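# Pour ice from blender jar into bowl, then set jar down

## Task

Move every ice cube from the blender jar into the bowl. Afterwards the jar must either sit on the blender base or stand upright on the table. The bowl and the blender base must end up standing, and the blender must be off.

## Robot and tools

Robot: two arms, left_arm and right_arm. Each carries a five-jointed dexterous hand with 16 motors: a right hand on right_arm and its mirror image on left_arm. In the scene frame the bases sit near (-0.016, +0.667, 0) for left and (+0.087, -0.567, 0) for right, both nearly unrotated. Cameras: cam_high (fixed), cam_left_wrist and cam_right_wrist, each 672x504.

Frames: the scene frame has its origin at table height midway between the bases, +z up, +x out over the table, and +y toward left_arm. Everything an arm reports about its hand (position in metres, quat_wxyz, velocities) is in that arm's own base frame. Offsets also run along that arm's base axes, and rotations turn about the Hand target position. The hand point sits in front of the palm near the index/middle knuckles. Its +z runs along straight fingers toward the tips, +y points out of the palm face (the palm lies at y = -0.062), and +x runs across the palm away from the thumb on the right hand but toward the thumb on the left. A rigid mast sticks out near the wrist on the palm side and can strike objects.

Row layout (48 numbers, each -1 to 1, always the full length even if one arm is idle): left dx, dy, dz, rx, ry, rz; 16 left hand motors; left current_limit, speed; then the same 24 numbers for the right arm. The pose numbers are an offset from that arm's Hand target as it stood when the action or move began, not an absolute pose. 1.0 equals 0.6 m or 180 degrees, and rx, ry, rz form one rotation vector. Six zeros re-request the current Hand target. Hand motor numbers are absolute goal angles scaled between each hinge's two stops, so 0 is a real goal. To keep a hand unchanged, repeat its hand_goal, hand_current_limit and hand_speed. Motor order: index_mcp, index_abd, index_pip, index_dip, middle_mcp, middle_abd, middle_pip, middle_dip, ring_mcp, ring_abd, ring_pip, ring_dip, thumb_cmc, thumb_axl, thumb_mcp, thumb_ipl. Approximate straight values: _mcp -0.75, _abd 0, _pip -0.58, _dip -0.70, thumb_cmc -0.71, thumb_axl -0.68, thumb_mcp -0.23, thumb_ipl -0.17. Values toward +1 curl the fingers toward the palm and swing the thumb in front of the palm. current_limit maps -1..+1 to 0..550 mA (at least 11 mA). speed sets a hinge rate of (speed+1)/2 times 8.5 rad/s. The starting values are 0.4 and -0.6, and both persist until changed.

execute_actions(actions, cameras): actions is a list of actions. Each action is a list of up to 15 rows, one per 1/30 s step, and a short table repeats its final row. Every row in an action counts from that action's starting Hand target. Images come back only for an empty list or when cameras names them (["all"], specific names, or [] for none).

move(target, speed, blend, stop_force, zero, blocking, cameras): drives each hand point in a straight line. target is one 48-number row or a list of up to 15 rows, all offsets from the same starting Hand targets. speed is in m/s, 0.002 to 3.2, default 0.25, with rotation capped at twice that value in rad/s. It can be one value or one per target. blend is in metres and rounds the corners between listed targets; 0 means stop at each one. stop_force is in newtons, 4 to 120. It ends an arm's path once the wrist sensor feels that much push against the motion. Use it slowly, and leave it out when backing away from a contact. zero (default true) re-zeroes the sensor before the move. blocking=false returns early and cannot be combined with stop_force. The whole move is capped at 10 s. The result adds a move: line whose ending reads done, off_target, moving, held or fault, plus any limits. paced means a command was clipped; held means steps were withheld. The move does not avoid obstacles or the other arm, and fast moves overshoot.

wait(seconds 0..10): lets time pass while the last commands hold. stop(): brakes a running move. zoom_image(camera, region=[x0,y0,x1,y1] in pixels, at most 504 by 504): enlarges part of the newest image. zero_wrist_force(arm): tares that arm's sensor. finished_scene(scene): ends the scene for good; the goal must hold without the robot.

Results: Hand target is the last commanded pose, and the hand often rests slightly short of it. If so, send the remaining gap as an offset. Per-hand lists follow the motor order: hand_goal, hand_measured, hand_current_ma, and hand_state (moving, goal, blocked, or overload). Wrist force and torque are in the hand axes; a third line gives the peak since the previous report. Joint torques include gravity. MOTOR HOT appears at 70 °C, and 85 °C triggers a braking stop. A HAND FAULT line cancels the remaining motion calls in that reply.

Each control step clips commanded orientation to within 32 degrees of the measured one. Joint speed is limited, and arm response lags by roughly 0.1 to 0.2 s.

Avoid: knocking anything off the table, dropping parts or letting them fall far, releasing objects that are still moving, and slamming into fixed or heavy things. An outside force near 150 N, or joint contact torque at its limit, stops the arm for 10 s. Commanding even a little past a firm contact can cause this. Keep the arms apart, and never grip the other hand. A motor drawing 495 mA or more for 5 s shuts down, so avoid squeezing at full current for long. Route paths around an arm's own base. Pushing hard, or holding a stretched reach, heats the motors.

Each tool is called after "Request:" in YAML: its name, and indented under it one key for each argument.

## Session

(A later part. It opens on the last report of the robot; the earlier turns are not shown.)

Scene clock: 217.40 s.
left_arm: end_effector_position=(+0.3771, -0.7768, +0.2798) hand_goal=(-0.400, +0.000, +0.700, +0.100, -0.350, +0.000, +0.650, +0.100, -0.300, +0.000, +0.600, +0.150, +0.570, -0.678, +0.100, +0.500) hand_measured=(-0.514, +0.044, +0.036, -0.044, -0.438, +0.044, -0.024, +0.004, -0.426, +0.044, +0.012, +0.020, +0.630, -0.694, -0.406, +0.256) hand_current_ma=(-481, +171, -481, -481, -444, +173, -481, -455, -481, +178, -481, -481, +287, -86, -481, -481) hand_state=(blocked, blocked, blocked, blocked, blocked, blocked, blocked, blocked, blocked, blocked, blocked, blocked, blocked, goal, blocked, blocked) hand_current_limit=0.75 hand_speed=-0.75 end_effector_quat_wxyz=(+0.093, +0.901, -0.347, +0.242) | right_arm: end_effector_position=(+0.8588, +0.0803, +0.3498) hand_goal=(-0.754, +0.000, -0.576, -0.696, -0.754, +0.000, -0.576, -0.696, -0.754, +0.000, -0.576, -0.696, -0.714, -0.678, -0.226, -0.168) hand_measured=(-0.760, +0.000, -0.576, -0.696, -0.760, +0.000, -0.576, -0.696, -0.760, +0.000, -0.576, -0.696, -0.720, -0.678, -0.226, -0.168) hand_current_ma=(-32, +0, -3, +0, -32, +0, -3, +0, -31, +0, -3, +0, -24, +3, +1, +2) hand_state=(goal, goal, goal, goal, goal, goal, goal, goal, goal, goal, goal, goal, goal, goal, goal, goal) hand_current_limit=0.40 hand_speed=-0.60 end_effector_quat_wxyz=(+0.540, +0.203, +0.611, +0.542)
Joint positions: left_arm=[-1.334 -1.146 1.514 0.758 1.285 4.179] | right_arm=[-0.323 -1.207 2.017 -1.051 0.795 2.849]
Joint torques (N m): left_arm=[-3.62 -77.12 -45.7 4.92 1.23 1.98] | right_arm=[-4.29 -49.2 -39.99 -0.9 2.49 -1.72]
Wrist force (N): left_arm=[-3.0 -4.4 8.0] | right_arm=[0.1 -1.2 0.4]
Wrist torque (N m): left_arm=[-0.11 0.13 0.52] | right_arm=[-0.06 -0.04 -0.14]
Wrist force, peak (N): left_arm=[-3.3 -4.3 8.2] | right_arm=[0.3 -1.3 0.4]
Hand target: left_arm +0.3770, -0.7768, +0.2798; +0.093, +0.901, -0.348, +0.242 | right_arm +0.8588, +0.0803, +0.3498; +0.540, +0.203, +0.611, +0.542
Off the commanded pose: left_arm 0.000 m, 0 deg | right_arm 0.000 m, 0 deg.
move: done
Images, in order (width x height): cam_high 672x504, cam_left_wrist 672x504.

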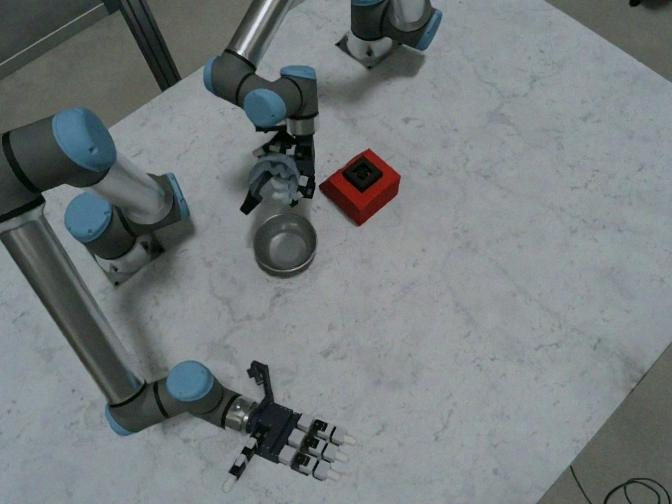

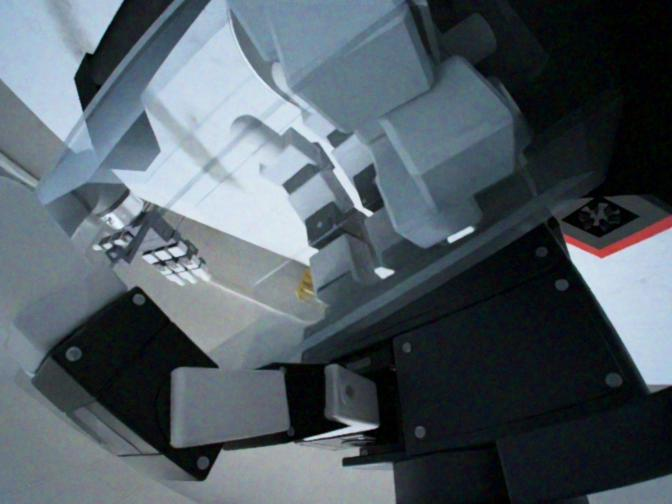

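Request:
move:
  target:
    - [0,0,-0.1,0.0746,0.0823,0,-0.4,0,0.7,0.1,-0.35,0,0.65,0.1,-0.3,0,0.6,0.15,0.571,-0.678,0.1,0.5,0.75,-0.75,0,0,0,0,0,0,-0.754,0,-0.576,-0.696,-0.754,0,-0.576,-0.696,-0.754,0,-0.576,-0.696,-0.714,-0.678,-0.226,-0.168,0.4,-0.6]
  speed: 0.15
  cameras: ["cam_high","cam_left_wrist"]

Request:
zoom_image:
  camera: "cam_high"
  region: [200, 100, 360, 290]

Scene clock: 228.83 s.
left_arm: end_effector_position=(+0.3771, -0.7768, +0.2198) hand_goal=(-0.400, +0.000, +0.700, +0.100, -0.350, +0.000, +0.650, +0.100, -0.300, +0.000, +0.600, +0.150, +0.570, -0.678, +0.100, +0.500) hand_measured=(-0.530, +0.032, +0.036, -0.032, -0.452, +0.032, -0.024, +0.012, -0.440, +0.036, +0.012, +0.022, +0.626, -0.688, -0.406, +0.276) hand_current_ma=(-481, +122, -481, -481, -481, +124, -481, -421, -481, +140, -481, -481, +269, -53, -481, -481) hand_state=(blocked, blocked, blocked, blocked, blocked, blocked, blocked, blocked, blocked, blocked, blocked, blocked, blocked, goal, blocked, blocked) hand_current_limit=0.75 hand_speed=-0.75 end_effector_quat_wxyz=(+0.031, +0.929, -0.358, +0.082) | right_arm: end_effector_position=(+0.8588, +0.0803, +0.3498) hand_goal=(-0.754, +0.000, -0.576, -0.696, -0.754, +0.000, -0.576, -0.696, -0.754, +0.000, -0.576, -0.696, -0.714, -0.678, -0.226, -0.168) hand_measured=(-0.760, +0.000, -0.576, -0.696, -0.760, +0.000, -0.576, -0.696, -0.760, +0.000, -0.576, -0.696, -0.720, -0.678, -0.226, -0.168) hand_current_ma=(-32, +0, -3, +0, -32, +0, -3, +0, -31, +0, -3, +0, -24, +3, +1, +2) hand_state=(goal, goal, goal, goal, goal, goal, goal, goal, goal, goal, goal, goal, goal, goal, goal, goal) hand_current_limit=0.40 hand_speed=-0.60 end_effector_quat_wxyz=(+0.540, +0.203, +0.611, +0.542)
Joint positions: left_arm=[-1.276 -0.98 1.362 1.039 1.481 4.18] | right_arm=[-0.323 -1.207 2.017 -1.051 0.795 2.849]
Joint torques (N m): left_arm=[-3.44 -84.65 -37.64 4.1 0.48 -1.7] | right_arm=[-3.57 -50.72 -40.49 -0.89 2.62 -1.76]
Wrist force (N): left_arm=[0.1 -4.7 9.3] | right_arm=[0.4 -1.0 0.4]
Wrist torque (N m): left_arm=[0.01 0.17 0.21] | right_arm=[-0.03 -0.07 -0.11]
Wrist force, peak (N): left_arm=[0.1 -5.4 10.7] | right_arm=[0.5 -1.3 0.7]
Hand target: left_arm +0.3770, -0.7768, +0.2198; +0.031, +0.929, -0.358, +0.082 | right_arm +0.8588, +0.0803, +0.3498; +0.540, +0.203, +0.611, +0.542
Off the commanded pose: left_arm 0.000 m, 0 deg | right_arm 0.000 m, 0 deg.
move: done
Images, in order (width x height): cam_high 672x504, cam_left_wrist 672x504.

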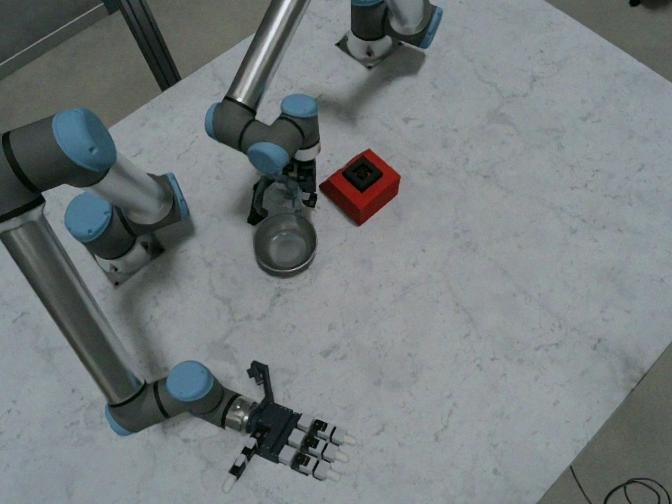

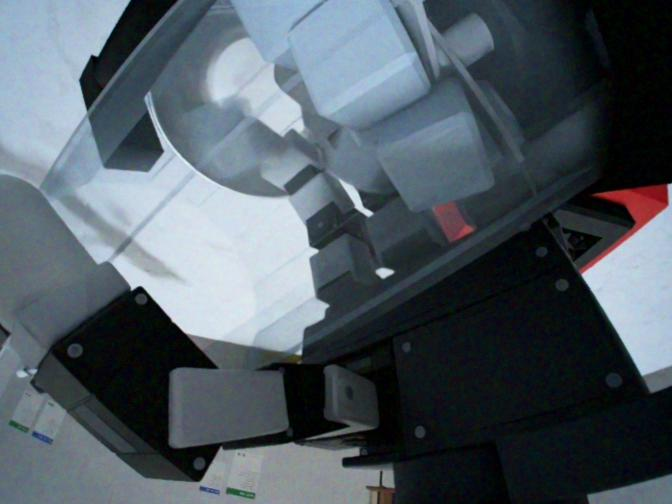

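Scaled by 2.653 from the camera's 672x504 image, which has a finer 960x720 frame.

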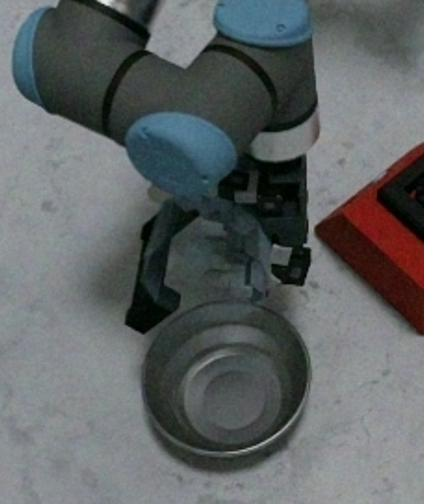

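Request:
zoom_image:
  camera: "cam_high"
  region: [240, 160, 330, 290]

Request:
zoom_image:
  camera: "cam_left_wrist"
  region: [60, 0, 560, 380]

Scaled by 3.877 from the camera's 672x504 image, which has a finer 960x720 frame.

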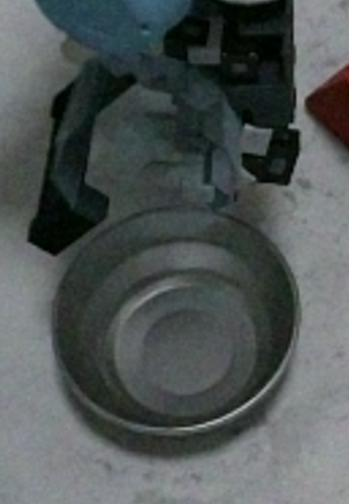

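Scaled by 1.008 from the camera's 672x504 image, which has a finer 960x720 frame.

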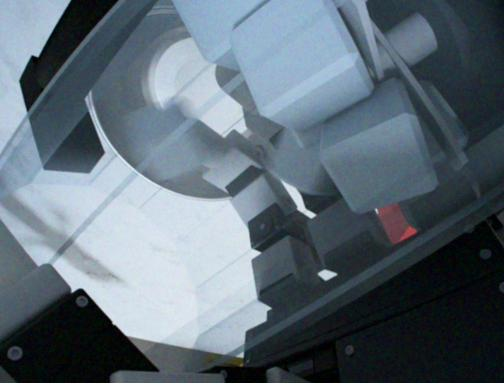

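Request:
move:
  target:
    - [-0.0123,0.0112,-0.033,0.0932,0.1029,0,-0.4,0,0.7,0.1,-0.35,0,0.65,0.1,-0.3,0,0.6,0.15,0.571,-0.678,0.1,0.5,0.75,-0.75,0,0,0,0,0,0,-0.754,0,-0.576,-0.696,-0.754,0,-0.576,-0.696,-0.754,0,-0.576,-0.696,-0.714,-0.678,-0.226,-0.168,0.4,-0.6]
  speed: 0.15
  cameras: ["cam_high","cam_left_wrist"]

Request:
zoom_image:
  camera: "cam_high"
  region: [200, 100, 360, 290]

Scene clock: 250.70 s.
left_arm: end_effector_position=(+0.3697, -0.7700, +0.2000) hand_goal=(-0.400, +0.000, +0.700, +0.100, -0.350, +0.000, +0.650, +0.100, -0.300, +0.000, +0.600, +0.150, +0.570, -0.678, +0.100, +0.500) hand_measured=(-0.534, +0.024, +0.036, -0.028, -0.456, +0.026, -0.024, +0.012, -0.442, +0.028, +0.012, +0.022, +0.624, -0.686, -0.406, +0.280) hand_current_ma=(-481, +95, -481, -481, -481, +97, -481, -417, -481, +112, -481, -481, +256, -39, -481, -481) hand_state=(blocked, blocked, blocked, blocked, blocked, blocked, blocked, blocked, blocked, blocked, blocked, blocked, blocked, goal, blocked, blocked) hand_current_limit=0.75 hand_speed=-0.75 end_effector_quat_wxyz=(-0.047, +0.925, -0.357, -0.121) | right_arm: end_effector_position=(+0.8588, +0.0803, +0.3498) hand_goal=(-0.754, +0.000, -0.576, -0.696, -0.754, +0.000, -0.576, -0.696, -0.754, +0.000, -0.576, -0.696, -0.714, -0.678, -0.226, -0.168) hand_measured=(-0.760, +0.000, -0.576, -0.696, -0.760, +0.000, -0.576, -0.696, -0.760, +0.000, -0.576, -0.696, -0.720, -0.678, -0.226, -0.168) hand_current_ma=(-32, +0, -3, +0, -32, +0, -3, +0, -31, +0, -3, +0, -24, +3, +1, +2) hand_state=(goal, goal, goal, goal, goal, goal, goal, goal, goal, goal, goal, goal, goal, goal, goal, goal) hand_current_limit=0.40 hand_speed=-0.60 end_effector_quat_wxyz=(+0.540, +0.203, +0.611, +0.542)
Joint positions: left_arm=[-1.216 -0.793 1.153 1.444 1.69 4.246] | right_arm=[-0.323 -1.207 2.017 -1.051 0.795 2.849]
Joint torques (N m): left_arm=[-3.76 -95.26 -35.61 6.82 0.78 -2.69] | right_arm=[-1.16 -49.43 -40.55 -1.24 2.7 -1.7]
Wrist force (N): left_arm=[3.4 -4.4 8.5] | right_arm=[0.5 -0.8 0.4]
Wrist torque (N m): left_arm=[-0.07 0.11 0.03] | right_arm=[0.00 -0.08 -0.10]
Wrist force, peak (N): left_arm=[0.7 -5.2 9.8] | right_arm=[0.2 -1.4 0.3]
Hand target: left_arm +0.3697, -0.7700, +0.2000; -0.047, +0.925, -0.357, -0.121 | right_arm +0.8588, +0.0803, +0.3498; +0.540, +0.203, +0.611, +0.542
Off the commanded pose: left_arm 0.000 m, 0 deg | right_arm 0.000 m, 0 deg.
move: done
Images, in order (width x height): cam_high 672x504, cam_left_wrist 672x504.

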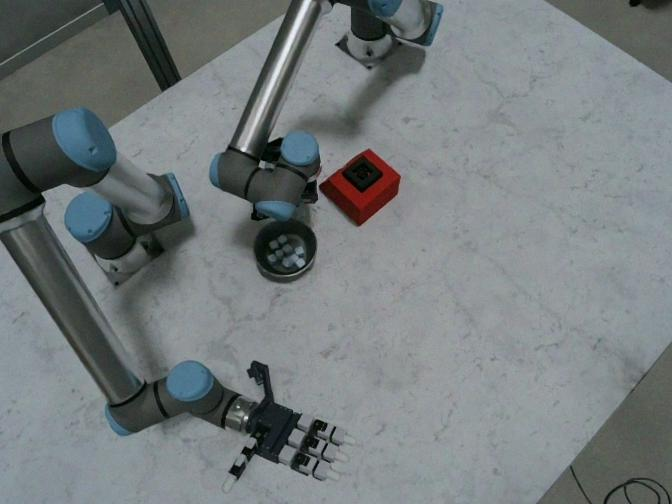

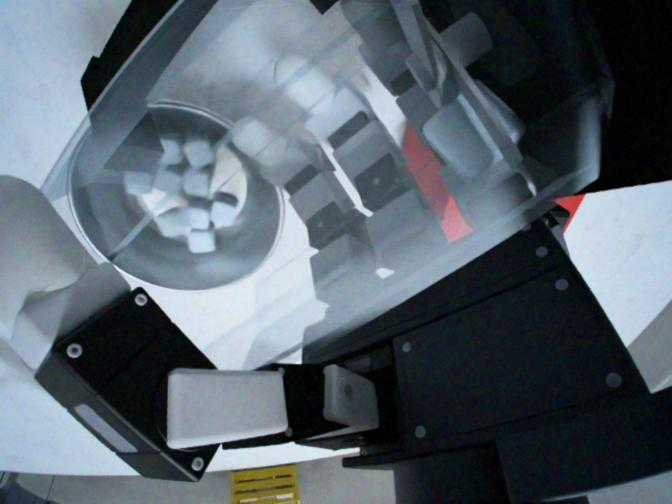

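Scaled by 2.653 from the camera's 672x504 image, which has a finer 960x720 frame.

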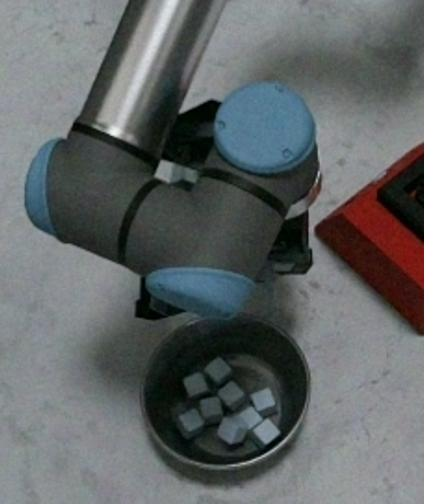

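Request:
move:
  target:
    - [0.0432,-0.0391,0.045,0.1007,0.1112,0,-0.4,0,0.7,0.1,-0.35,0,0.65,0.1,-0.3,0,0.6,0.15,0.571,-0.678,0.1,0.5,0.75,-0.75,0,0,0,0,0,0,-0.754,0,-0.576,-0.696,-0.754,0,-0.576,-0.696,-0.754,0,-0.576,-0.696,-0.714,-0.678,-0.226,-0.168,0.4,-0.6]
  speed: 0.2
  cameras: ["cam_high","cam_left_wrist"]

Request:
zoom_image:
  camera: "cam_high"
  region: [200, 100, 360, 290]

Request:
zoom_image:
  camera: "cam_left_wrist"
  region: [150, 0, 650, 380]

Scene clock: 263.07 s.
left_arm: end_effector_position=(+0.3807, -0.7800, +0.2115) hand_goal=(-0.400, +0.000, +0.700, +0.100, -0.350, +0.000, +0.650, +0.100, -0.300, +0.000, +0.600, +0.150, +0.570, -0.678, +0.100, +0.500) hand_measured=(-0.548, +0.014, +0.036, -0.010, -0.464, +0.012, -0.024, +0.020, -0.446, +0.014, +0.010, +0.022, +0.608, -0.680, -0.406, +0.290) hand_current_ma=(-481, +56, -481, -481, -481, +44, -481, -381, -481, +52, -481, -481, +179, -10, -481, -481) hand_state=(blocked, goal, blocked, blocked, blocked, goal, blocked, blocked, blocked, goal, blocked, blocked, blocked, goal, blocked, blocked) hand_current_limit=0.75 hand_speed=-0.75 end_effector_quat_wxyz=(-0.082, +0.909, -0.350, -0.213) | right_arm: end_effector_position=(+0.8588, +0.0803, +0.3498) hand_goal=(-0.754, +0.000, -0.576, -0.696, -0.754, +0.000, -0.576, -0.696, -0.754, +0.000, -0.576, -0.696, -0.714, -0.678, -0.226, -0.168) hand_measured=(-0.760, +0.000, -0.576, -0.696, -0.760, +0.000, -0.576, -0.696, -0.760, +0.000, -0.576, -0.696, -0.720, -0.678, -0.226, -0.168) hand_current_ma=(-32, +0, -3, +0, -32, +0, -3, +0, -31, +0, -3, +0, -24, +3, +1, +2) hand_state=(goal, goal, goal, goal, goal, goal, goal, goal, goal, goal, goal, goal, goal, goal, goal, goal) hand_current_limit=0.40 hand_speed=-0.60 end_effector_quat_wxyz=(+0.540, +0.203, +0.611, +0.542)
Joint positions: left_arm=[-1.185 -0.685 0.995 1.68 1.765 4.305] | right_arm=[-0.323 -1.207 2.017 -1.051 0.795 2.849]
Joint torques (N m): left_arm=[-2.52 -115.41 -32.89 4.27 -0.12 -1.68] | right_arm=[-3.02 -52.1 -39.98 -1.57 2.61 -1.76]
Wrist force (N): left_arm=[4.2 -4.7 6.9] | right_arm=[0.2 -0.8 0.3]
Wrist torque (N m): left_arm=[-0.05 0.17 -0.08] | right_arm=[0.00 -0.06 -0.12]
Wrist force, peak (N): left_arm=[2.7 -4.9 9.6] | right_arm=[0.5 -1.2 0.4]
Hand target: left_arm +0.3807, -0.7800, +0.2115; -0.082, +0.909, -0.350, -0.213 (not the last commanded pose) | right_arm +0.8588, +0.0803, +0.3498; +0.540, +0.203, +0.611, +0.542
Off the commanded pose: left_arm 0.025 m, 16 deg | right_arm 0.000 m, 0 deg.
move: held (left_arm; a check stopped the path); limits=held
pose unreachable (left arm): on one or more control steps of this call, first in action 0 (counted from 0), this arm could not follow its commanded pose, so it was not sent that pose on those steps. It may still have moved: this result reports where it is.
cause: moving toward the commanded pose would bring two parts of the arm too close to each other (joints 4 (wrist 1) to 6 (wrist 3) lie between them).
Images, in order (width x height): cam_high 672x504, cam_left_wrist 672x504.

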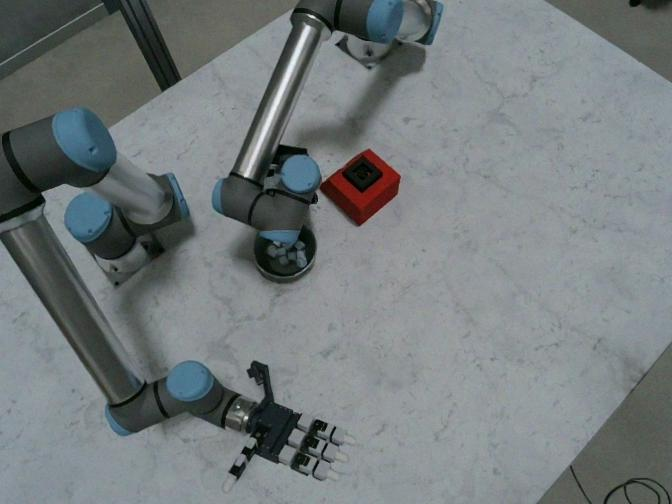

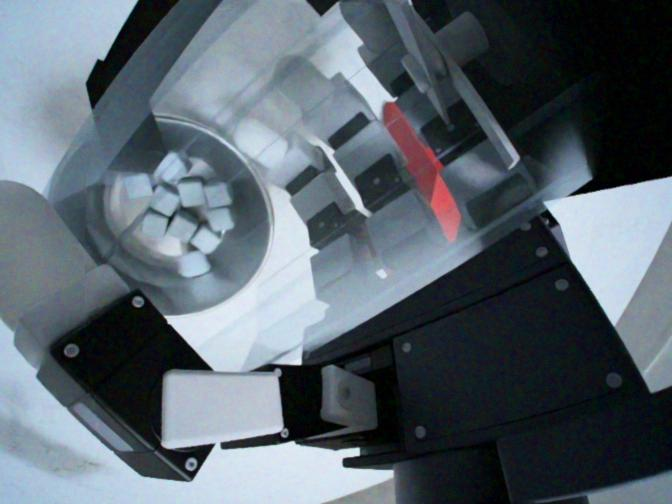

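Scaled by 2.653 from the camera's 672x504 image, which has a finer 960x720 frame.

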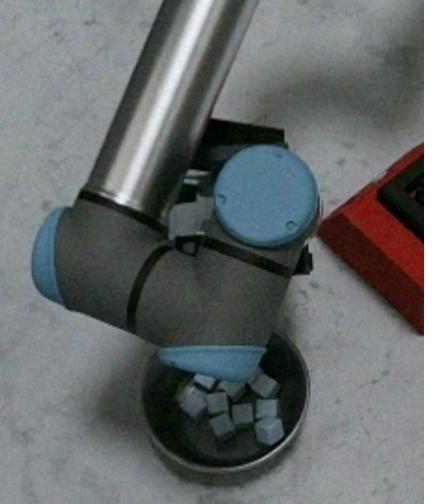

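Scaled by 1.008 from the camera's 672x504 image, which has a finer 960x720 frame.

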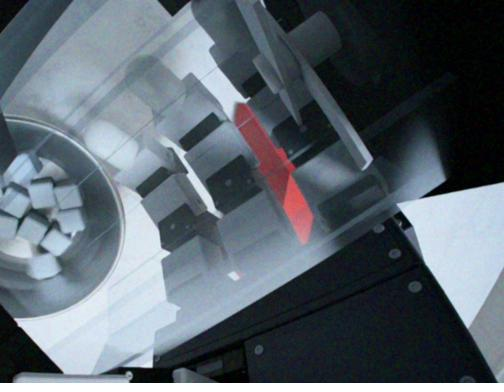

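Request:
zoom_image:
  camera: "cam_left_wrist"
  region: [330, 0, 620, 250]

Request:
zoom_image:
  camera: "cam_left_wrist"
  region: [60, 100, 300, 340]

Scaled by 1.738 from the camera's 672x504 image, which has a finer 960x720 frame.

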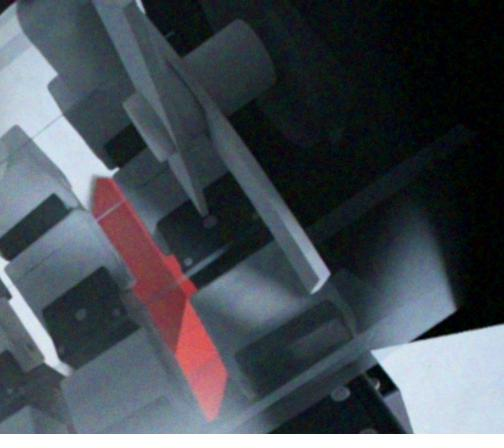

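Scaled by 2.100 from the camera's 672x504 image, which has a finer 960x720 frame.

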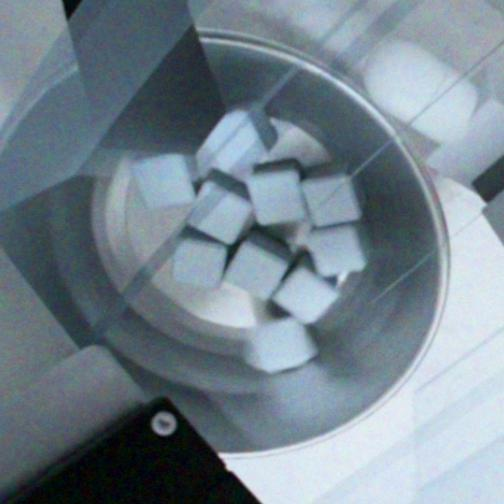

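Request:
move:
  target:
    - [0,0,0.24,-0.4336,-0.4788,0,-0.4,0,0.7,0.1,-0.35,0,0.65,0.1,-0.3,0,0.6,0.15,0.571,-0.678,0.1,0.5,0.75,-0.75,0,0,0,0,0,0,-0.754,0,-0.576,-0.696,-0.754,0,-0.576,-0.696,-0.754,0,-0.576,-0.696,-0.714,-0.678,-0.226,-0.168,0.4,-0.6]
  speed: 0.22
  cameras: ["cam_high","cam_left_wrist"]

Request:
zoom_image:
  camera: "cam_high"
  region: [200, 100, 360, 290]

Scene clock: 285.53 s.
left_arm: end_effector_position=(+0.3807, -0.7800, +0.3556) hand_goal=(-0.400, +0.000, +0.700, +0.100, -0.350, +0.000, +0.650, +0.100, -0.300, +0.000, +0.600, +0.150, +0.570, -0.678, +0.100, +0.500) hand_measured=(-0.548, +0.038, +0.036, -0.008, -0.464, +0.032, -0.024, +0.034, -0.446, +0.034, +0.010, +0.048, +0.612, -0.680, -0.410, +0.292) hand_current_ma=(-481, +151, -481, -481, -481, +128, -481, -314, -481, +133, -481, -481, +198, -8, -481, -481) hand_state=(blocked, blocked, blocked, blocked, blocked, blocked, blocked, blocked, blocked, blocked, blocked, blocked, blocked, goal, blocked, blocked) hand_current_limit=0.75 hand_speed=-0.75 end_effector_quat_wxyz=(+0.254, +0.660, -0.255, +0.659) | right_arm: end_effector_position=(+0.8588, +0.0803, +0.3498) hand_goal=(-0.754, +0.000, -0.576, -0.696, -0.754, +0.000, -0.576, -0.696, -0.754, +0.000, -0.576, -0.696, -0.714, -0.678, -0.226, -0.168) hand_measured=(-0.760, +0.000, -0.576, -0.696, -0.760, +0.000, -0.576, -0.696, -0.760, +0.000, -0.576, -0.696, -0.720, -0.678, -0.226, -0.168) hand_current_ma=(-32, +0, -3, +0, -32, +0, -3, +0, -31, +0, -3, +0, -24, +3, +1, +2) hand_state=(goal, goal, goal, goal, goal, goal, goal, goal, goal, goal, goal, goal, goal, goal, goal, goal) hand_current_limit=0.40 hand_speed=-0.60 end_effector_quat_wxyz=(+0.540, +0.203, +0.611, +0.542)
Joint positions: left_arm=[-1.428 -1.382 1.996 -0.612 0.879 4.711] | right_arm=[-0.323 -1.207 2.017 -1.051 0.795 2.849]
Joint torques (N m): left_arm=[10.04 -50.02 -42.07 -6.93 0.48 -1.18] | right_arm=[-1.47 -50.82 -40.04 -1.46 2.42 -1.58]
Wrist force (N): left_arm=[-5.7 -4.3 0.0] | right_arm=[0.4 -0.9 0.2]
Wrist torque (N m): left_arm=[-0.42 -0.21 0.68] | right_arm=[-0.01 -0.08 -0.11]
Wrist force, peak (N): left_arm=[5.4 -4.4 8.2] | right_arm=[0.3 -1.3 0.7]
Hand target: left_arm +0.3807, -0.7800, +0.3555; +0.254, +0.660, -0.255, +0.659 | right_arm +0.8588, +0.0803, +0.3498; +0.540, +0.203, +0.611, +0.542
Off the commanded pose: left_arm 0.000 m, 0 deg | right_arm 0.000 m, 0 deg.
move: done
Images, in order (width x height): cam_high 672x504, cam_left_wrist 672x504.

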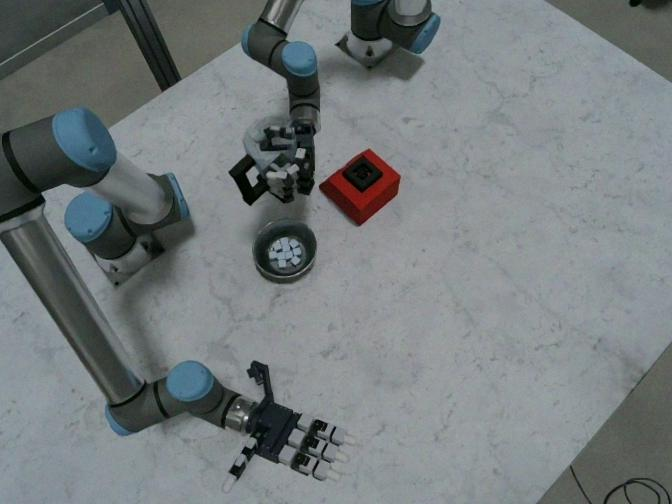

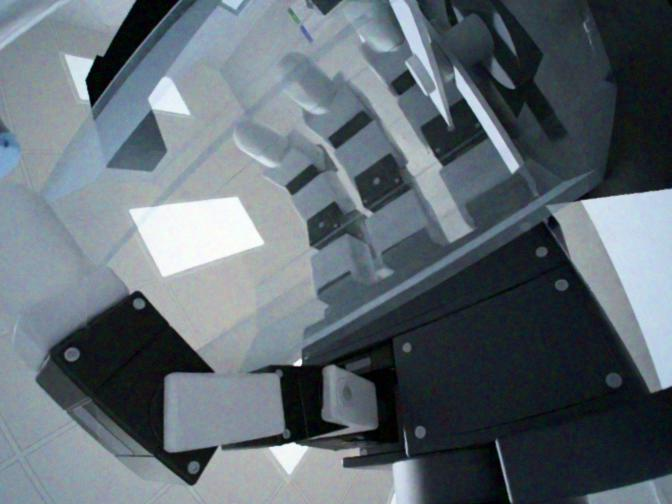

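Scaled by 2.653 from the camera's 672x504 image, which has a finer 960x720 frame.

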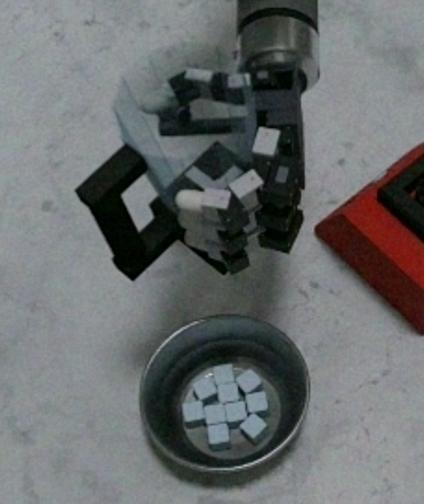

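Request:
zoom_image:
  camera: "cam_high"
  region: [250, 215, 320, 285]

Request:
zoom_image:
  camera: "cam_high"
  region: [225, 110, 325, 210]

Request:
zoom_image:
  camera: "cam_left_wrist"
  region: [300, 0, 640, 300]

Scaled by 7.200 from the camera's 672x504 image, which has a finer 960x720 frame.

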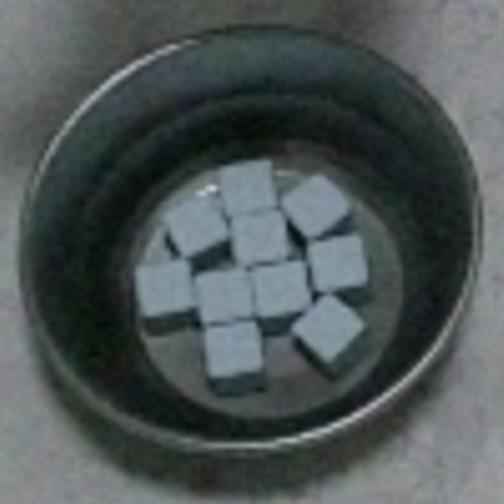

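Scaled by 5.040 from the camera's 672x504 image, which has a finer 960x720 frame.

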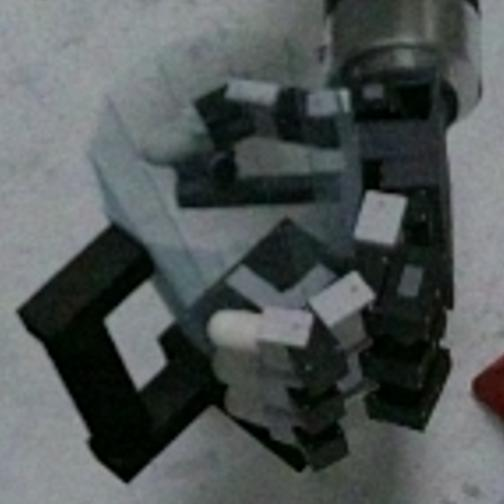

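Scaled by 1.482 from the camera's 672x504 image, which has a finer 960x720 frame.

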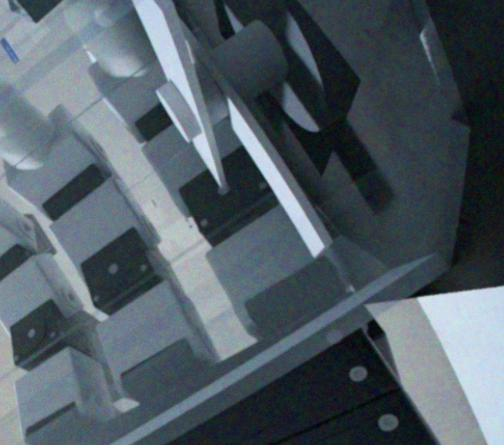

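Request:
move:
  target:
    - [0.5835,0.6082,0,0,0,0,-0.4,0,0.7,0.1,-0.35,0,0.65,0.1,-0.3,0,0.6,0.15,0.571,-0.678,0.1,0.5,0.6,-0.75,0,0,0,0,0,0,-0.754,0,-0.576,-0.696,-0.754,0,-0.576,-0.696,-0.754,0,-0.576,-0.696,-0.714,-0.678,-0.226,-0.168,0.4,-0.6]
    - [0.5835,0.6082,-0.2425,0,0,0,-0.4,0,0.7,0.1,-0.35,0,0.65,0.1,-0.3,0,0.6,0.15,0.571,-0.678,0.1,0.5,0.6,-0.75,0,0,0,0,0,0,-0.754,0,-0.576,-0.696,-0.754,0,-0.576,-0.696,-0.754,0,-0.576,-0.696,-0.714,-0.678,-0.226,-0.168,0.4,-0.6]
  speed: 0.15
  blend: [0.03,0]
  cameras: ["cam_high","cam_left_wrist"]

Request:
zoom_image:
  camera: "cam_high"
  region: [360, 60, 540, 260]

Scene clock: 315.67 s.
left_arm: end_effector_position=(+0.7308, -0.4151, +0.2101) hand_goal=(-0.400, +0.000, +0.700, +0.100, -0.350, +0.000, +0.650, +0.100, -0.300, +0.000, +0.600, +0.150, +0.570, -0.678, +0.100, +0.500) hand_measured=(-0.548, +0.040, +0.036, -0.008, -0.464, +0.034, -0.024, +0.034, -0.446, +0.036, +0.010, +0.050, +0.614, -0.680, -0.412, +0.292) hand_current_ma=(-440, +159, -440, -440, -440, +135, -440, -308, -440, +140, -440, -440, +202, -8, -440, -440) hand_state=(blocked, blocked, blocked, blocked, blocked, blocked, blocked, blocked, blocked, blocked, blocked, blocked, blocked, goal, blocked, blocked) hand_current_limit=0.60 hand_speed=-0.75 end_effector_quat_wxyz=(+0.254, +0.660, -0.255, +0.659) | right_arm: end_effector_position=(+0.8588, +0.0803, +0.3498) hand_goal=(-0.754, +0.000, -0.576, -0.696, -0.754, +0.000, -0.576, -0.696, -0.754, +0.000, -0.576, -0.696, -0.714, -0.678, -0.226, -0.168) hand_measured=(-0.760, +0.000, -0.576, -0.696, -0.760, +0.000, -0.576, -0.696, -0.760, +0.000, -0.576, -0.696, -0.720, -0.678, -0.226, -0.168) hand_current_ma=(-32, +0, -3, +0, -32, +0, -3, +0, -31, +0, -3, +0, -24, +3, +1, +2) hand_state=(goal, goal, goal, goal, goal, goal, goal, goal, goal, goal, goal, goal, goal, goal, goal, goal) hand_current_limit=0.40 hand_speed=-0.60 end_effector_quat_wxyz=(+0.540, +0.203, +0.611, +0.542)
Joint positions: left_arm=[-0.578 -1.168 2.037 -0.868 1.729 4.712] | right_arm=[-0.323 -1.207 2.017 -1.051 0.795 2.849]
Joint torques (N m): left_arm=[-4.11 -63.11 -38.73 -5.05 -1.68 -2.78] | right_arm=[-1.54 -51.9 -40.13 -1.72 2.41 -1.68]
Wrist force (N): left_arm=[-5.8 -3.8 -0.7] | right_arm=[0.3 -0.9 0.6]
Wrist torque (N m): left_arm=[-0.30 -0.22 0.44] | right_arm=[-0.04 -0.07 -0.12]
Wrist force, peak (N): left_arm=[-9.8 -3.6 -0.6] | right_arm=[0.6 -1.3 0.7]
Hand target: left_arm +0.7308, -0.4151, +0.2100; +0.254, +0.660, -0.255, +0.659 | right_arm +0.8588, +0.0803, +0.3498; +0.540, +0.203, +0.611, +0.542
Off the commanded pose: left_arm 0.000 m, 0 deg | right_arm 0.000 m, 0 deg.
move: done
Images, in order (width x height): cam_high 672x504, cam_left_wrist 672x504.

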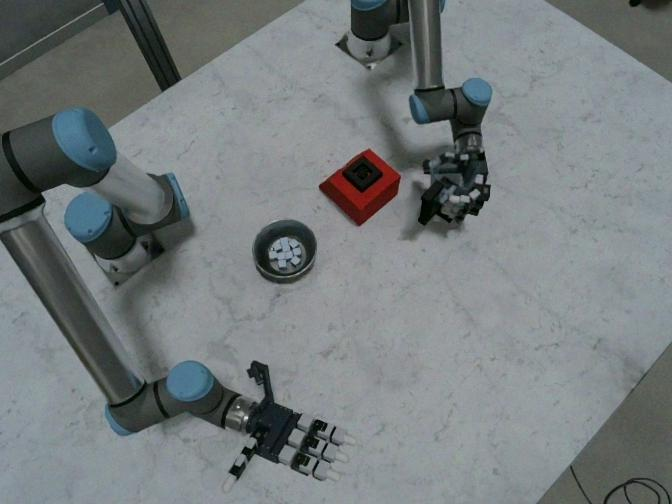

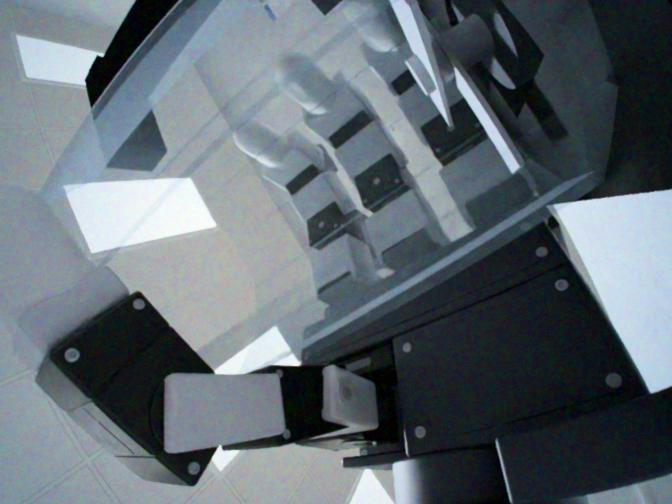

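Scaled by 2.520 from the camera's 672x504 image, which has a finer 960x720 frame.

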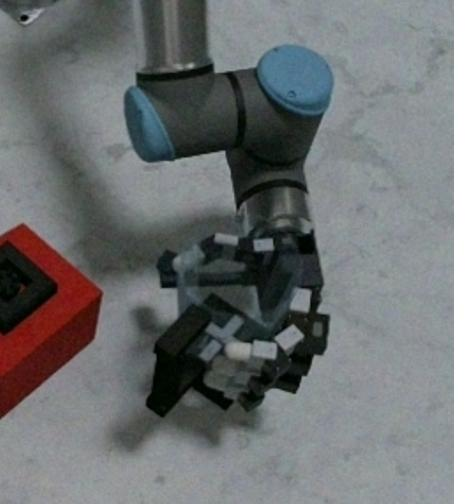

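Request:
move:
  target:
    - [0,0,-0.083,0,0,0,-0.4,0,0.7,0.1,-0.35,0,0.65,0.1,-0.3,0,0.6,0.15,0.571,-0.678,0.1,0.5,0.6,-0.75,0,0,0,0,0,0,-0.754,0,-0.576,-0.696,-0.754,0,-0.576,-0.696,-0.754,0,-0.576,-0.696,-0.714,-0.678,-0.226,-0.168,0.4,-0.6]
  speed: 0.06

Request:
move:
  target:
    - [0,0,-0.08,0,0,0,-0.4,0,0.7,0.1,-0.35,0,0.65,0.1,-0.3,0,0.6,0.15,0.571,-0.678,0.1,0.5,0.6,-0.75,0,0,0,0,0,0,-0.754,0,-0.576,-0.696,-0.754,0,-0.576,-0.696,-0.754,0,-0.576,-0.696,-0.714,-0.678,-0.226,-0.168,0.4,-0.6]
  speed: 0.02
  stop_force: 6
  cameras: ["cam_high","cam_left_wrist"]

Scene clock: 322.93 s.
left_arm: end_effector_position=(+0.7307, -0.4150, +0.1601) hand_goal=(-0.400, +0.000, +0.700, +0.100, -0.350, +0.000, +0.650, +0.100, -0.300, +0.000, +0.600, +0.150, +0.570, -0.678, +0.100, +0.500) hand_measured=(-0.548, +0.040, +0.036, -0.008, -0.464, +0.034, -0.024, +0.034, -0.446, +0.036, +0.010, +0.050, +0.614, -0.680, -0.412, +0.292) hand_current_ma=(-440, +159, -440, -440, -440, +135, -440, -308, -440, +140, -440, -440, +202, -8, -440, -440) hand_state=(blocked, blocked, blocked, blocked, blocked, blocked, blocked, blocked, blocked, blocked, blocked, blocked, blocked, goal, blocked, blocked) hand_current_limit=0.60 hand_speed=-0.75 end_effector_quat_wxyz=(+0.254, +0.660, -0.255, +0.659) end_effector_velocity=(+0.000, -0.001, +0.002) end_effector_angular_velocity=(+0.001, +0.001, -0.001) | right_arm: end_effector_position=(+0.8588, +0.0803, +0.3498) hand_goal=(-0.754, +0.000, -0.576, -0.696, -0.754, +0.000, -0.576, -0.696, -0.754, +0.000, -0.576, -0.696, -0.714, -0.678, -0.226, -0.168) hand_measured=(-0.760, +0.000, -0.576, -0.696, -0.760, +0.000, -0.576, -0.696, -0.760, +0.000, -0.576, -0.696, -0.720, -0.678, -0.226, -0.168) hand_current_ma=(-32, +0, -3, +0, -32, +0, -3, +0, -31, +0, -3, +0, -24, +3, +1, +2) hand_state=(goal, goal, goal, goal, goal, goal, goal, goal, goal, goal, goal, goal, goal, goal, goal, goal) hand_current_limit=0.40 hand_speed=-0.60 end_effector_quat_wxyz=(+0.540, +0.203, +0.611, +0.542)
Joint positions: left_arm=[-0.578 -1.095 2.054 -0.957 1.729 4.712] | right_arm=[-0.323 -1.207 2.017 -1.051 0.795 2.849]
Joint velocities: left_arm=[-0.002 -0.003 -0.001 0.005 -0.001 0] | right_arm=[within noise]
Joint torques (N m): left_arm=[3.81 -78.93 -36.83 -1.91 1.74 -1.14] | right_arm=[-0.09 -52.08 -40.05 -1.85 2.5 -1.75]
Wrist force (N): left_arm=[-5.9 -4.3 -0.3] | right_arm=[0.5 -0.8 0.2]
Wrist torque (N m): left_arm=[-0.38 -0.17 0.43] | right_arm=[0.01 -0.08 -0.10]
Wrist force, peak (N): left_arm=[-7.9 -3.7 0.0] | right_arm=[0.7 -1.1 0.6]
Hand target: left_arm +0.7308, -0.4151, +0.1602; +0.254, +0.660, -0.255, +0.659 | right_arm +0.8588, +0.0803, +0.3498; +0.540, +0.203, +0.611, +0.542
Off the commanded pose: left_arm 0.000 m, 0 deg | right_arm 0.000 m, 0 deg.
move: done

Scene clock: 325.50 s.
left_arm: end_effector_position=(+0.7308, -0.4151, +0.1309) hand_goal=(-0.400, +0.000, +0.700, +0.100, -0.350, +0.000, +0.650, +0.100, -0.300, +0.000, +0.600, +0.150, +0.570, -0.678, +0.100, +0.500) hand_measured=(-0.548, +0.040, +0.036, -0.004, -0.464, +0.034, -0.024, +0.036, -0.444, +0.036, +0.010, +0.050, +0.610, -0.680, -0.412, +0.292) hand_current_ma=(-440, +161, -440, -440, -440, +135, -440, -300, -440, +140, -440, -440, +189, -8, -440, -440) hand_state=(blocked, blocked, blocked, blocked, blocked, blocked, blocked, blocked, blocked, blocked, blocked, blocked, blocked, goal, blocked, blocked) hand_current_limit=0.60 hand_speed=-0.75 end_effector_quat_wxyz=(+0.254, +0.660, -0.255, +0.659) | right_arm: end_effector_position=(+0.8588, +0.0803, +0.3498) hand_goal=(-0.754, +0.000, -0.576, -0.696, -0.754, +0.000, -0.576, -0.696, -0.754, +0.000, -0.576, -0.696, -0.714, -0.678, -0.226, -0.168) hand_measured=(-0.760, +0.000, -0.576, -0.696, -0.760, +0.000, -0.576, -0.696, -0.760, +0.000, -0.576, -0.696, -0.720, -0.678, -0.226, -0.168) hand_current_ma=(-32, +0, -3, +0, -32, +0, -3, +0, -31, +0, -3, +0, -24, +3, +1, +2) hand_state=(goal, goal, goal, goal, goal, goal, goal, goal, goal, goal, goal, goal, goal, goal, goal, goal) hand_current_limit=0.40 hand_speed=-0.60 end_effector_quat_wxyz=(+0.540, +0.203, +0.611, +0.542)
Joint positions: left_arm=[-0.578 -1.05 2.06 -1.008 1.729 4.712] | right_arm=[-0.323 -1.207 2.017 -1.051 0.795 2.849]
Joint torques (N m): left_arm=[5.01 -74.27 -35.45 -7.31 1.2 -0.68] | right_arm=[0.66 -51.42 -40.62 -1.98 2.36 -1.77]
Wrist force (N): left_arm=[-5.9 -4.1 -0.4] | right_arm=[0.0 -0.5 0.4]
Wrist torque (N m): left_arm=[-0.33 -0.23 0.46] | right_arm=[0.03 -0.03 -0.14]
Wrist force, peak (N): left_arm=[5.0 -8.3 0.4] | right_arm=[0.3 -1.3 0.2]
Hand target: left_arm +0.7308, -0.4151, +0.1309; +0.254, +0.660, -0.255, +0.659 (not the last commanded pose) | right_arm +0.8588, +0.0803, +0.3498; +0.540, +0.203, +0.611, +0.542
Off the commanded pose: left_arm 0.019 m, 0 deg | right_arm 0.000 m, 0 deg.
move: contact (left_arm)
Images, in order (width x height): cam_high 672x504, cam_left_wrist 672x504.

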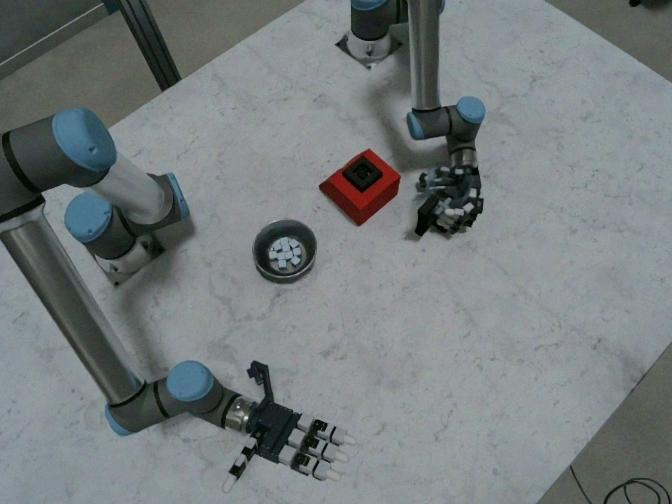

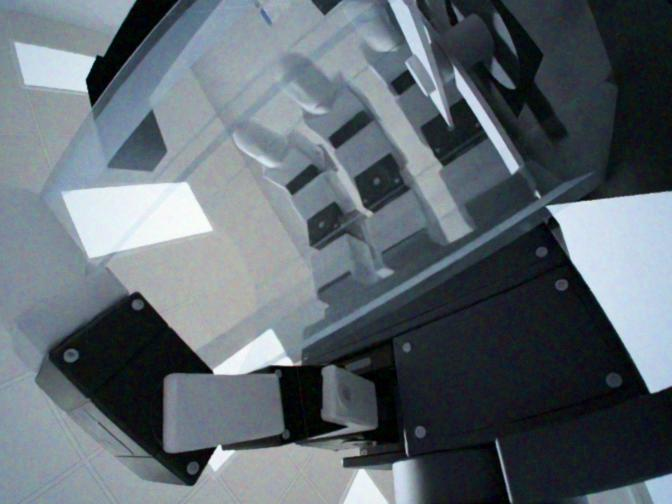

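Request:
move:
  target:
    - [0,0,-0.012,0,0,0,-0.4,0,0.7,0.1,-0.35,0,0.65,0.1,-0.3,0,0.6,0.15,0.571,-0.678,0.1,0.5,0.6,-0.75,0,0,0,0,0,0,-0.754,0,-0.576,-0.696,-0.754,0,-0.576,-0.696,-0.754,0,-0.576,-0.696,-0.714,-0.678,-0.226,-0.168,0.4,-0.6]
  speed: 0.01
  stop_force: 15

Scene clock: 330.40 s.
left_arm: end_effector_position=(+0.7309, -0.4151, +0.1297) hand_goal=(-0.400, +0.000, +0.700, +0.100, -0.350, +0.000, +0.650, +0.100, -0.300, +0.000, +0.600, +0.150, +0.570, -0.678, +0.100, +0.500) hand_measured=(-0.548, +0.040, +0.036, +0.000, -0.464, +0.034, -0.024, +0.038, -0.440, +0.036, +0.010, +0.050, +0.604, -0.680, -0.412, +0.292) hand_current_ma=(-440, +161, -440, -440, -440, +135, -440, -294, -440, +140, -440, -440, +160, -8, -440, -440) hand_state=(blocked, blocked, blocked, blocked, blocked, blocked, blocked, blocked, blocked, blocked, blocked, blocked, blocked, goal, blocked, blocked) hand_current_limit=0.60 hand_speed=-0.75 end_effector_quat_wxyz=(+0.254, +0.660, -0.255, +0.659) | right_arm: end_effector_position=(+0.8588, +0.0803, +0.3498) hand_goal=(-0.754, +0.000, -0.576, -0.696, -0.754, +0.000, -0.576, -0.696, -0.754, +0.000, -0.576, -0.696, -0.714, -0.678, -0.226, -0.168) hand_measured=(-0.760, +0.000, -0.576, -0.696, -0.760, +0.000, -0.576, -0.696, -0.760, +0.000, -0.576, -0.696, -0.720, -0.678, -0.226, -0.168) hand_current_ma=(-32, +0, -3, +0, -32, +0, -3, +0, -31, +0, -3, +0, -24, +3, +1, +2) hand_state=(goal, goal, goal, goal, goal, goal, goal, goal, goal, goal, goal, goal, goal, goal, goal, goal) hand_current_limit=0.40 hand_speed=-0.60 end_effector_quat_wxyz=(+0.540, +0.203, +0.611, +0.542)
Joint positions: left_arm=[-0.578 -1.048 2.06 -1.011 1.729 4.712] | right_arm=[-0.323 -1.207 2.017 -1.051 0.795 2.849]
Joint torques (N m): left_arm=[6.34 -72.64 -29.45 -0.4 1.41 -0.68] | right_arm=[0.9 -51.61 -40.19 -1.98 2.44 -1.86]
Wrist force (N): left_arm=[-0.1 -3.8 1.8] | right_arm=[0.2 -0.8 0.4]
Wrist torque (N m): left_arm=[-0.13 0.01 -0.07] | right_arm=[-0.01 -0.04 -0.13]
Wrist force, peak (N): left_arm=[10.1 -9.4 1.0] | right_arm=[0.7 -1.1 0.3]
Hand target: left_arm +0.7309, -0.4152, +0.1297; +0.254, +0.660, -0.255, +0.659 (not the last commanded pose) | right_arm +0.8588, +0.0803, +0.3498; +0.540, +0.203, +0.611, +0.542
Off the commanded pose: left_arm 0.006 m, 0 deg | right_arm 0.000 m, 0 deg.
move: contact (left_arm)

Request:
move:
  target:
    - [0,0,-0.003,0,0,0,-0.4,0,0.7,0.1,-0.35,0,0.65,0.1,-0.3,0,0.6,0.15,0.571,-0.678,0.1,0.5,0.6,-0.75,0,0,0,0,0,0,-0.754,0,-0.576,-0.696,-0.754,0,-0.576,-0.696,-0.754,0,-0.576,-0.696,-0.714,-0.678,-0.226,-0.168,0.4,-0.6]
  speed: 0.01
  stop_force: 15
  cameras: ["cam_high","cam_left_wrist"]

Request:
zoom_image:
  camera: "cam_high"
  region: [380, 120, 520, 270]

Scene clock: 336.13 s.
left_arm: end_effector_position=(+0.7310, -0.4152, +0.1289) hand_goal=(-0.400, +0.000, +0.700, +0.100, -0.350, +0.000, +0.650, +0.100, -0.300, +0.000, +0.600, +0.150, +0.570, -0.678, +0.100, +0.500) hand_measured=(-0.548, +0.040, +0.036, +0.002, -0.464, +0.032, -0.024, +0.038, -0.438, +0.034, +0.010, +0.050, +0.600, -0.680, -0.412, +0.292) hand_current_ma=(-440, +161, -440, -440, -440, +129, -440, -290, -440, +133, -440, -440, +138, -8, -440, -440) hand_state=(blocked, blocked, blocked, blocked, blocked, blocked, blocked, blocked, blocked, blocked, blocked, blocked, blocked, goal, blocked, blocked) hand_current_limit=0.60 hand_speed=-0.75 end_effector_quat_wxyz=(+0.254, +0.660, -0.255, +0.659) | right_arm: end_effector_position=(+0.8588, +0.0803, +0.3498) hand_goal=(-0.754, +0.000, -0.576, -0.696, -0.754, +0.000, -0.576, -0.696, -0.754, +0.000, -0.576, -0.696, -0.714, -0.678, -0.226, -0.168) hand_measured=(-0.760, +0.000, -0.576, -0.696, -0.760, +0.000, -0.576, -0.696, -0.760, +0.000, -0.576, -0.696, -0.720, -0.678, -0.226, -0.168) hand_current_ma=(-32, +0, -3, +0, -32, +0, -3, +0, -31, +0, -3, +0, -24, +3, +1, +2) hand_state=(goal, goal, goal, goal, goal, goal, goal, goal, goal, goal, goal, goal, goal, goal, goal, goal) hand_current_limit=0.40 hand_speed=-0.60 end_effector_quat_wxyz=(+0.540, +0.203, +0.611, +0.542)
Joint positions: left_arm=[-0.578 -1.047 2.06 -1.012 1.729 4.712] | right_arm=[-0.323 -1.207 2.017 -1.051 0.795 2.849]
Joint torques (N m): left_arm=[4.72 -67.69 -22.01 1.76 1.41 -0.73] | right_arm=[1.4 -52.31 -39.82 -1.93 2.49 -1.86]
Wrist force (N): left_arm=[11.3 -9.4 1.2] | right_arm=[0.4 -0.6 0.2]
Wrist torque (N m): left_arm=[-0.24 -0.32 -0.03] | right_arm=[0.02 -0.08 -0.10]
Wrist force, peak (N): left_arm=[14.5 -12.1 0.4] | right_arm=[0.5 -1.2 0.4]
Hand target: left_arm +0.7310, -0.4152, +0.1289; +0.254, +0.660, -0.255, +0.659 (not the last commanded pose) | right_arm +0.8588, +0.0803, +0.3498; +0.540, +0.203, +0.611, +0.542
Off the commanded pose: left_arm 0.001 m, 0 deg | right_arm 0.000 m, 0 deg.
move: contact (left_arm)
Images, in order (width x height): cam_high 672x504, cam_left_wrist 672x504.

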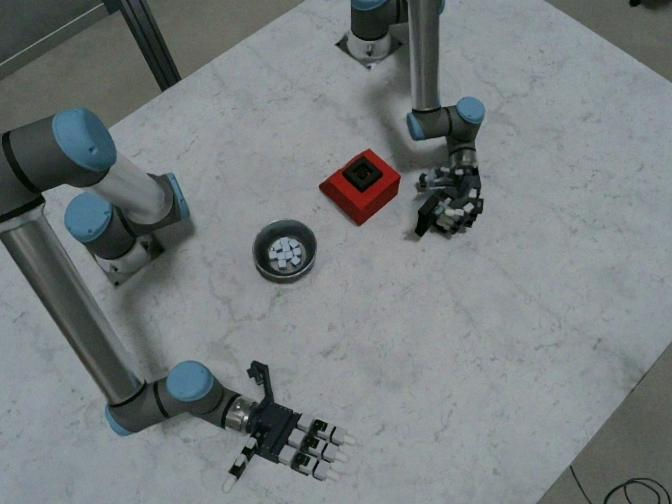

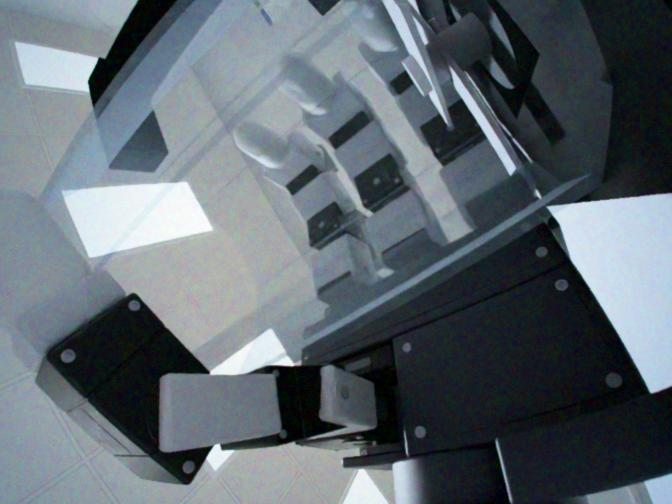

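Scaled by 3.360 from the camera's 672x504 image, which has a finer 960x720 frame.

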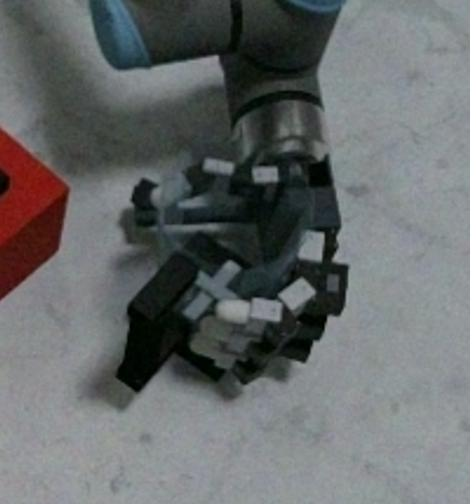

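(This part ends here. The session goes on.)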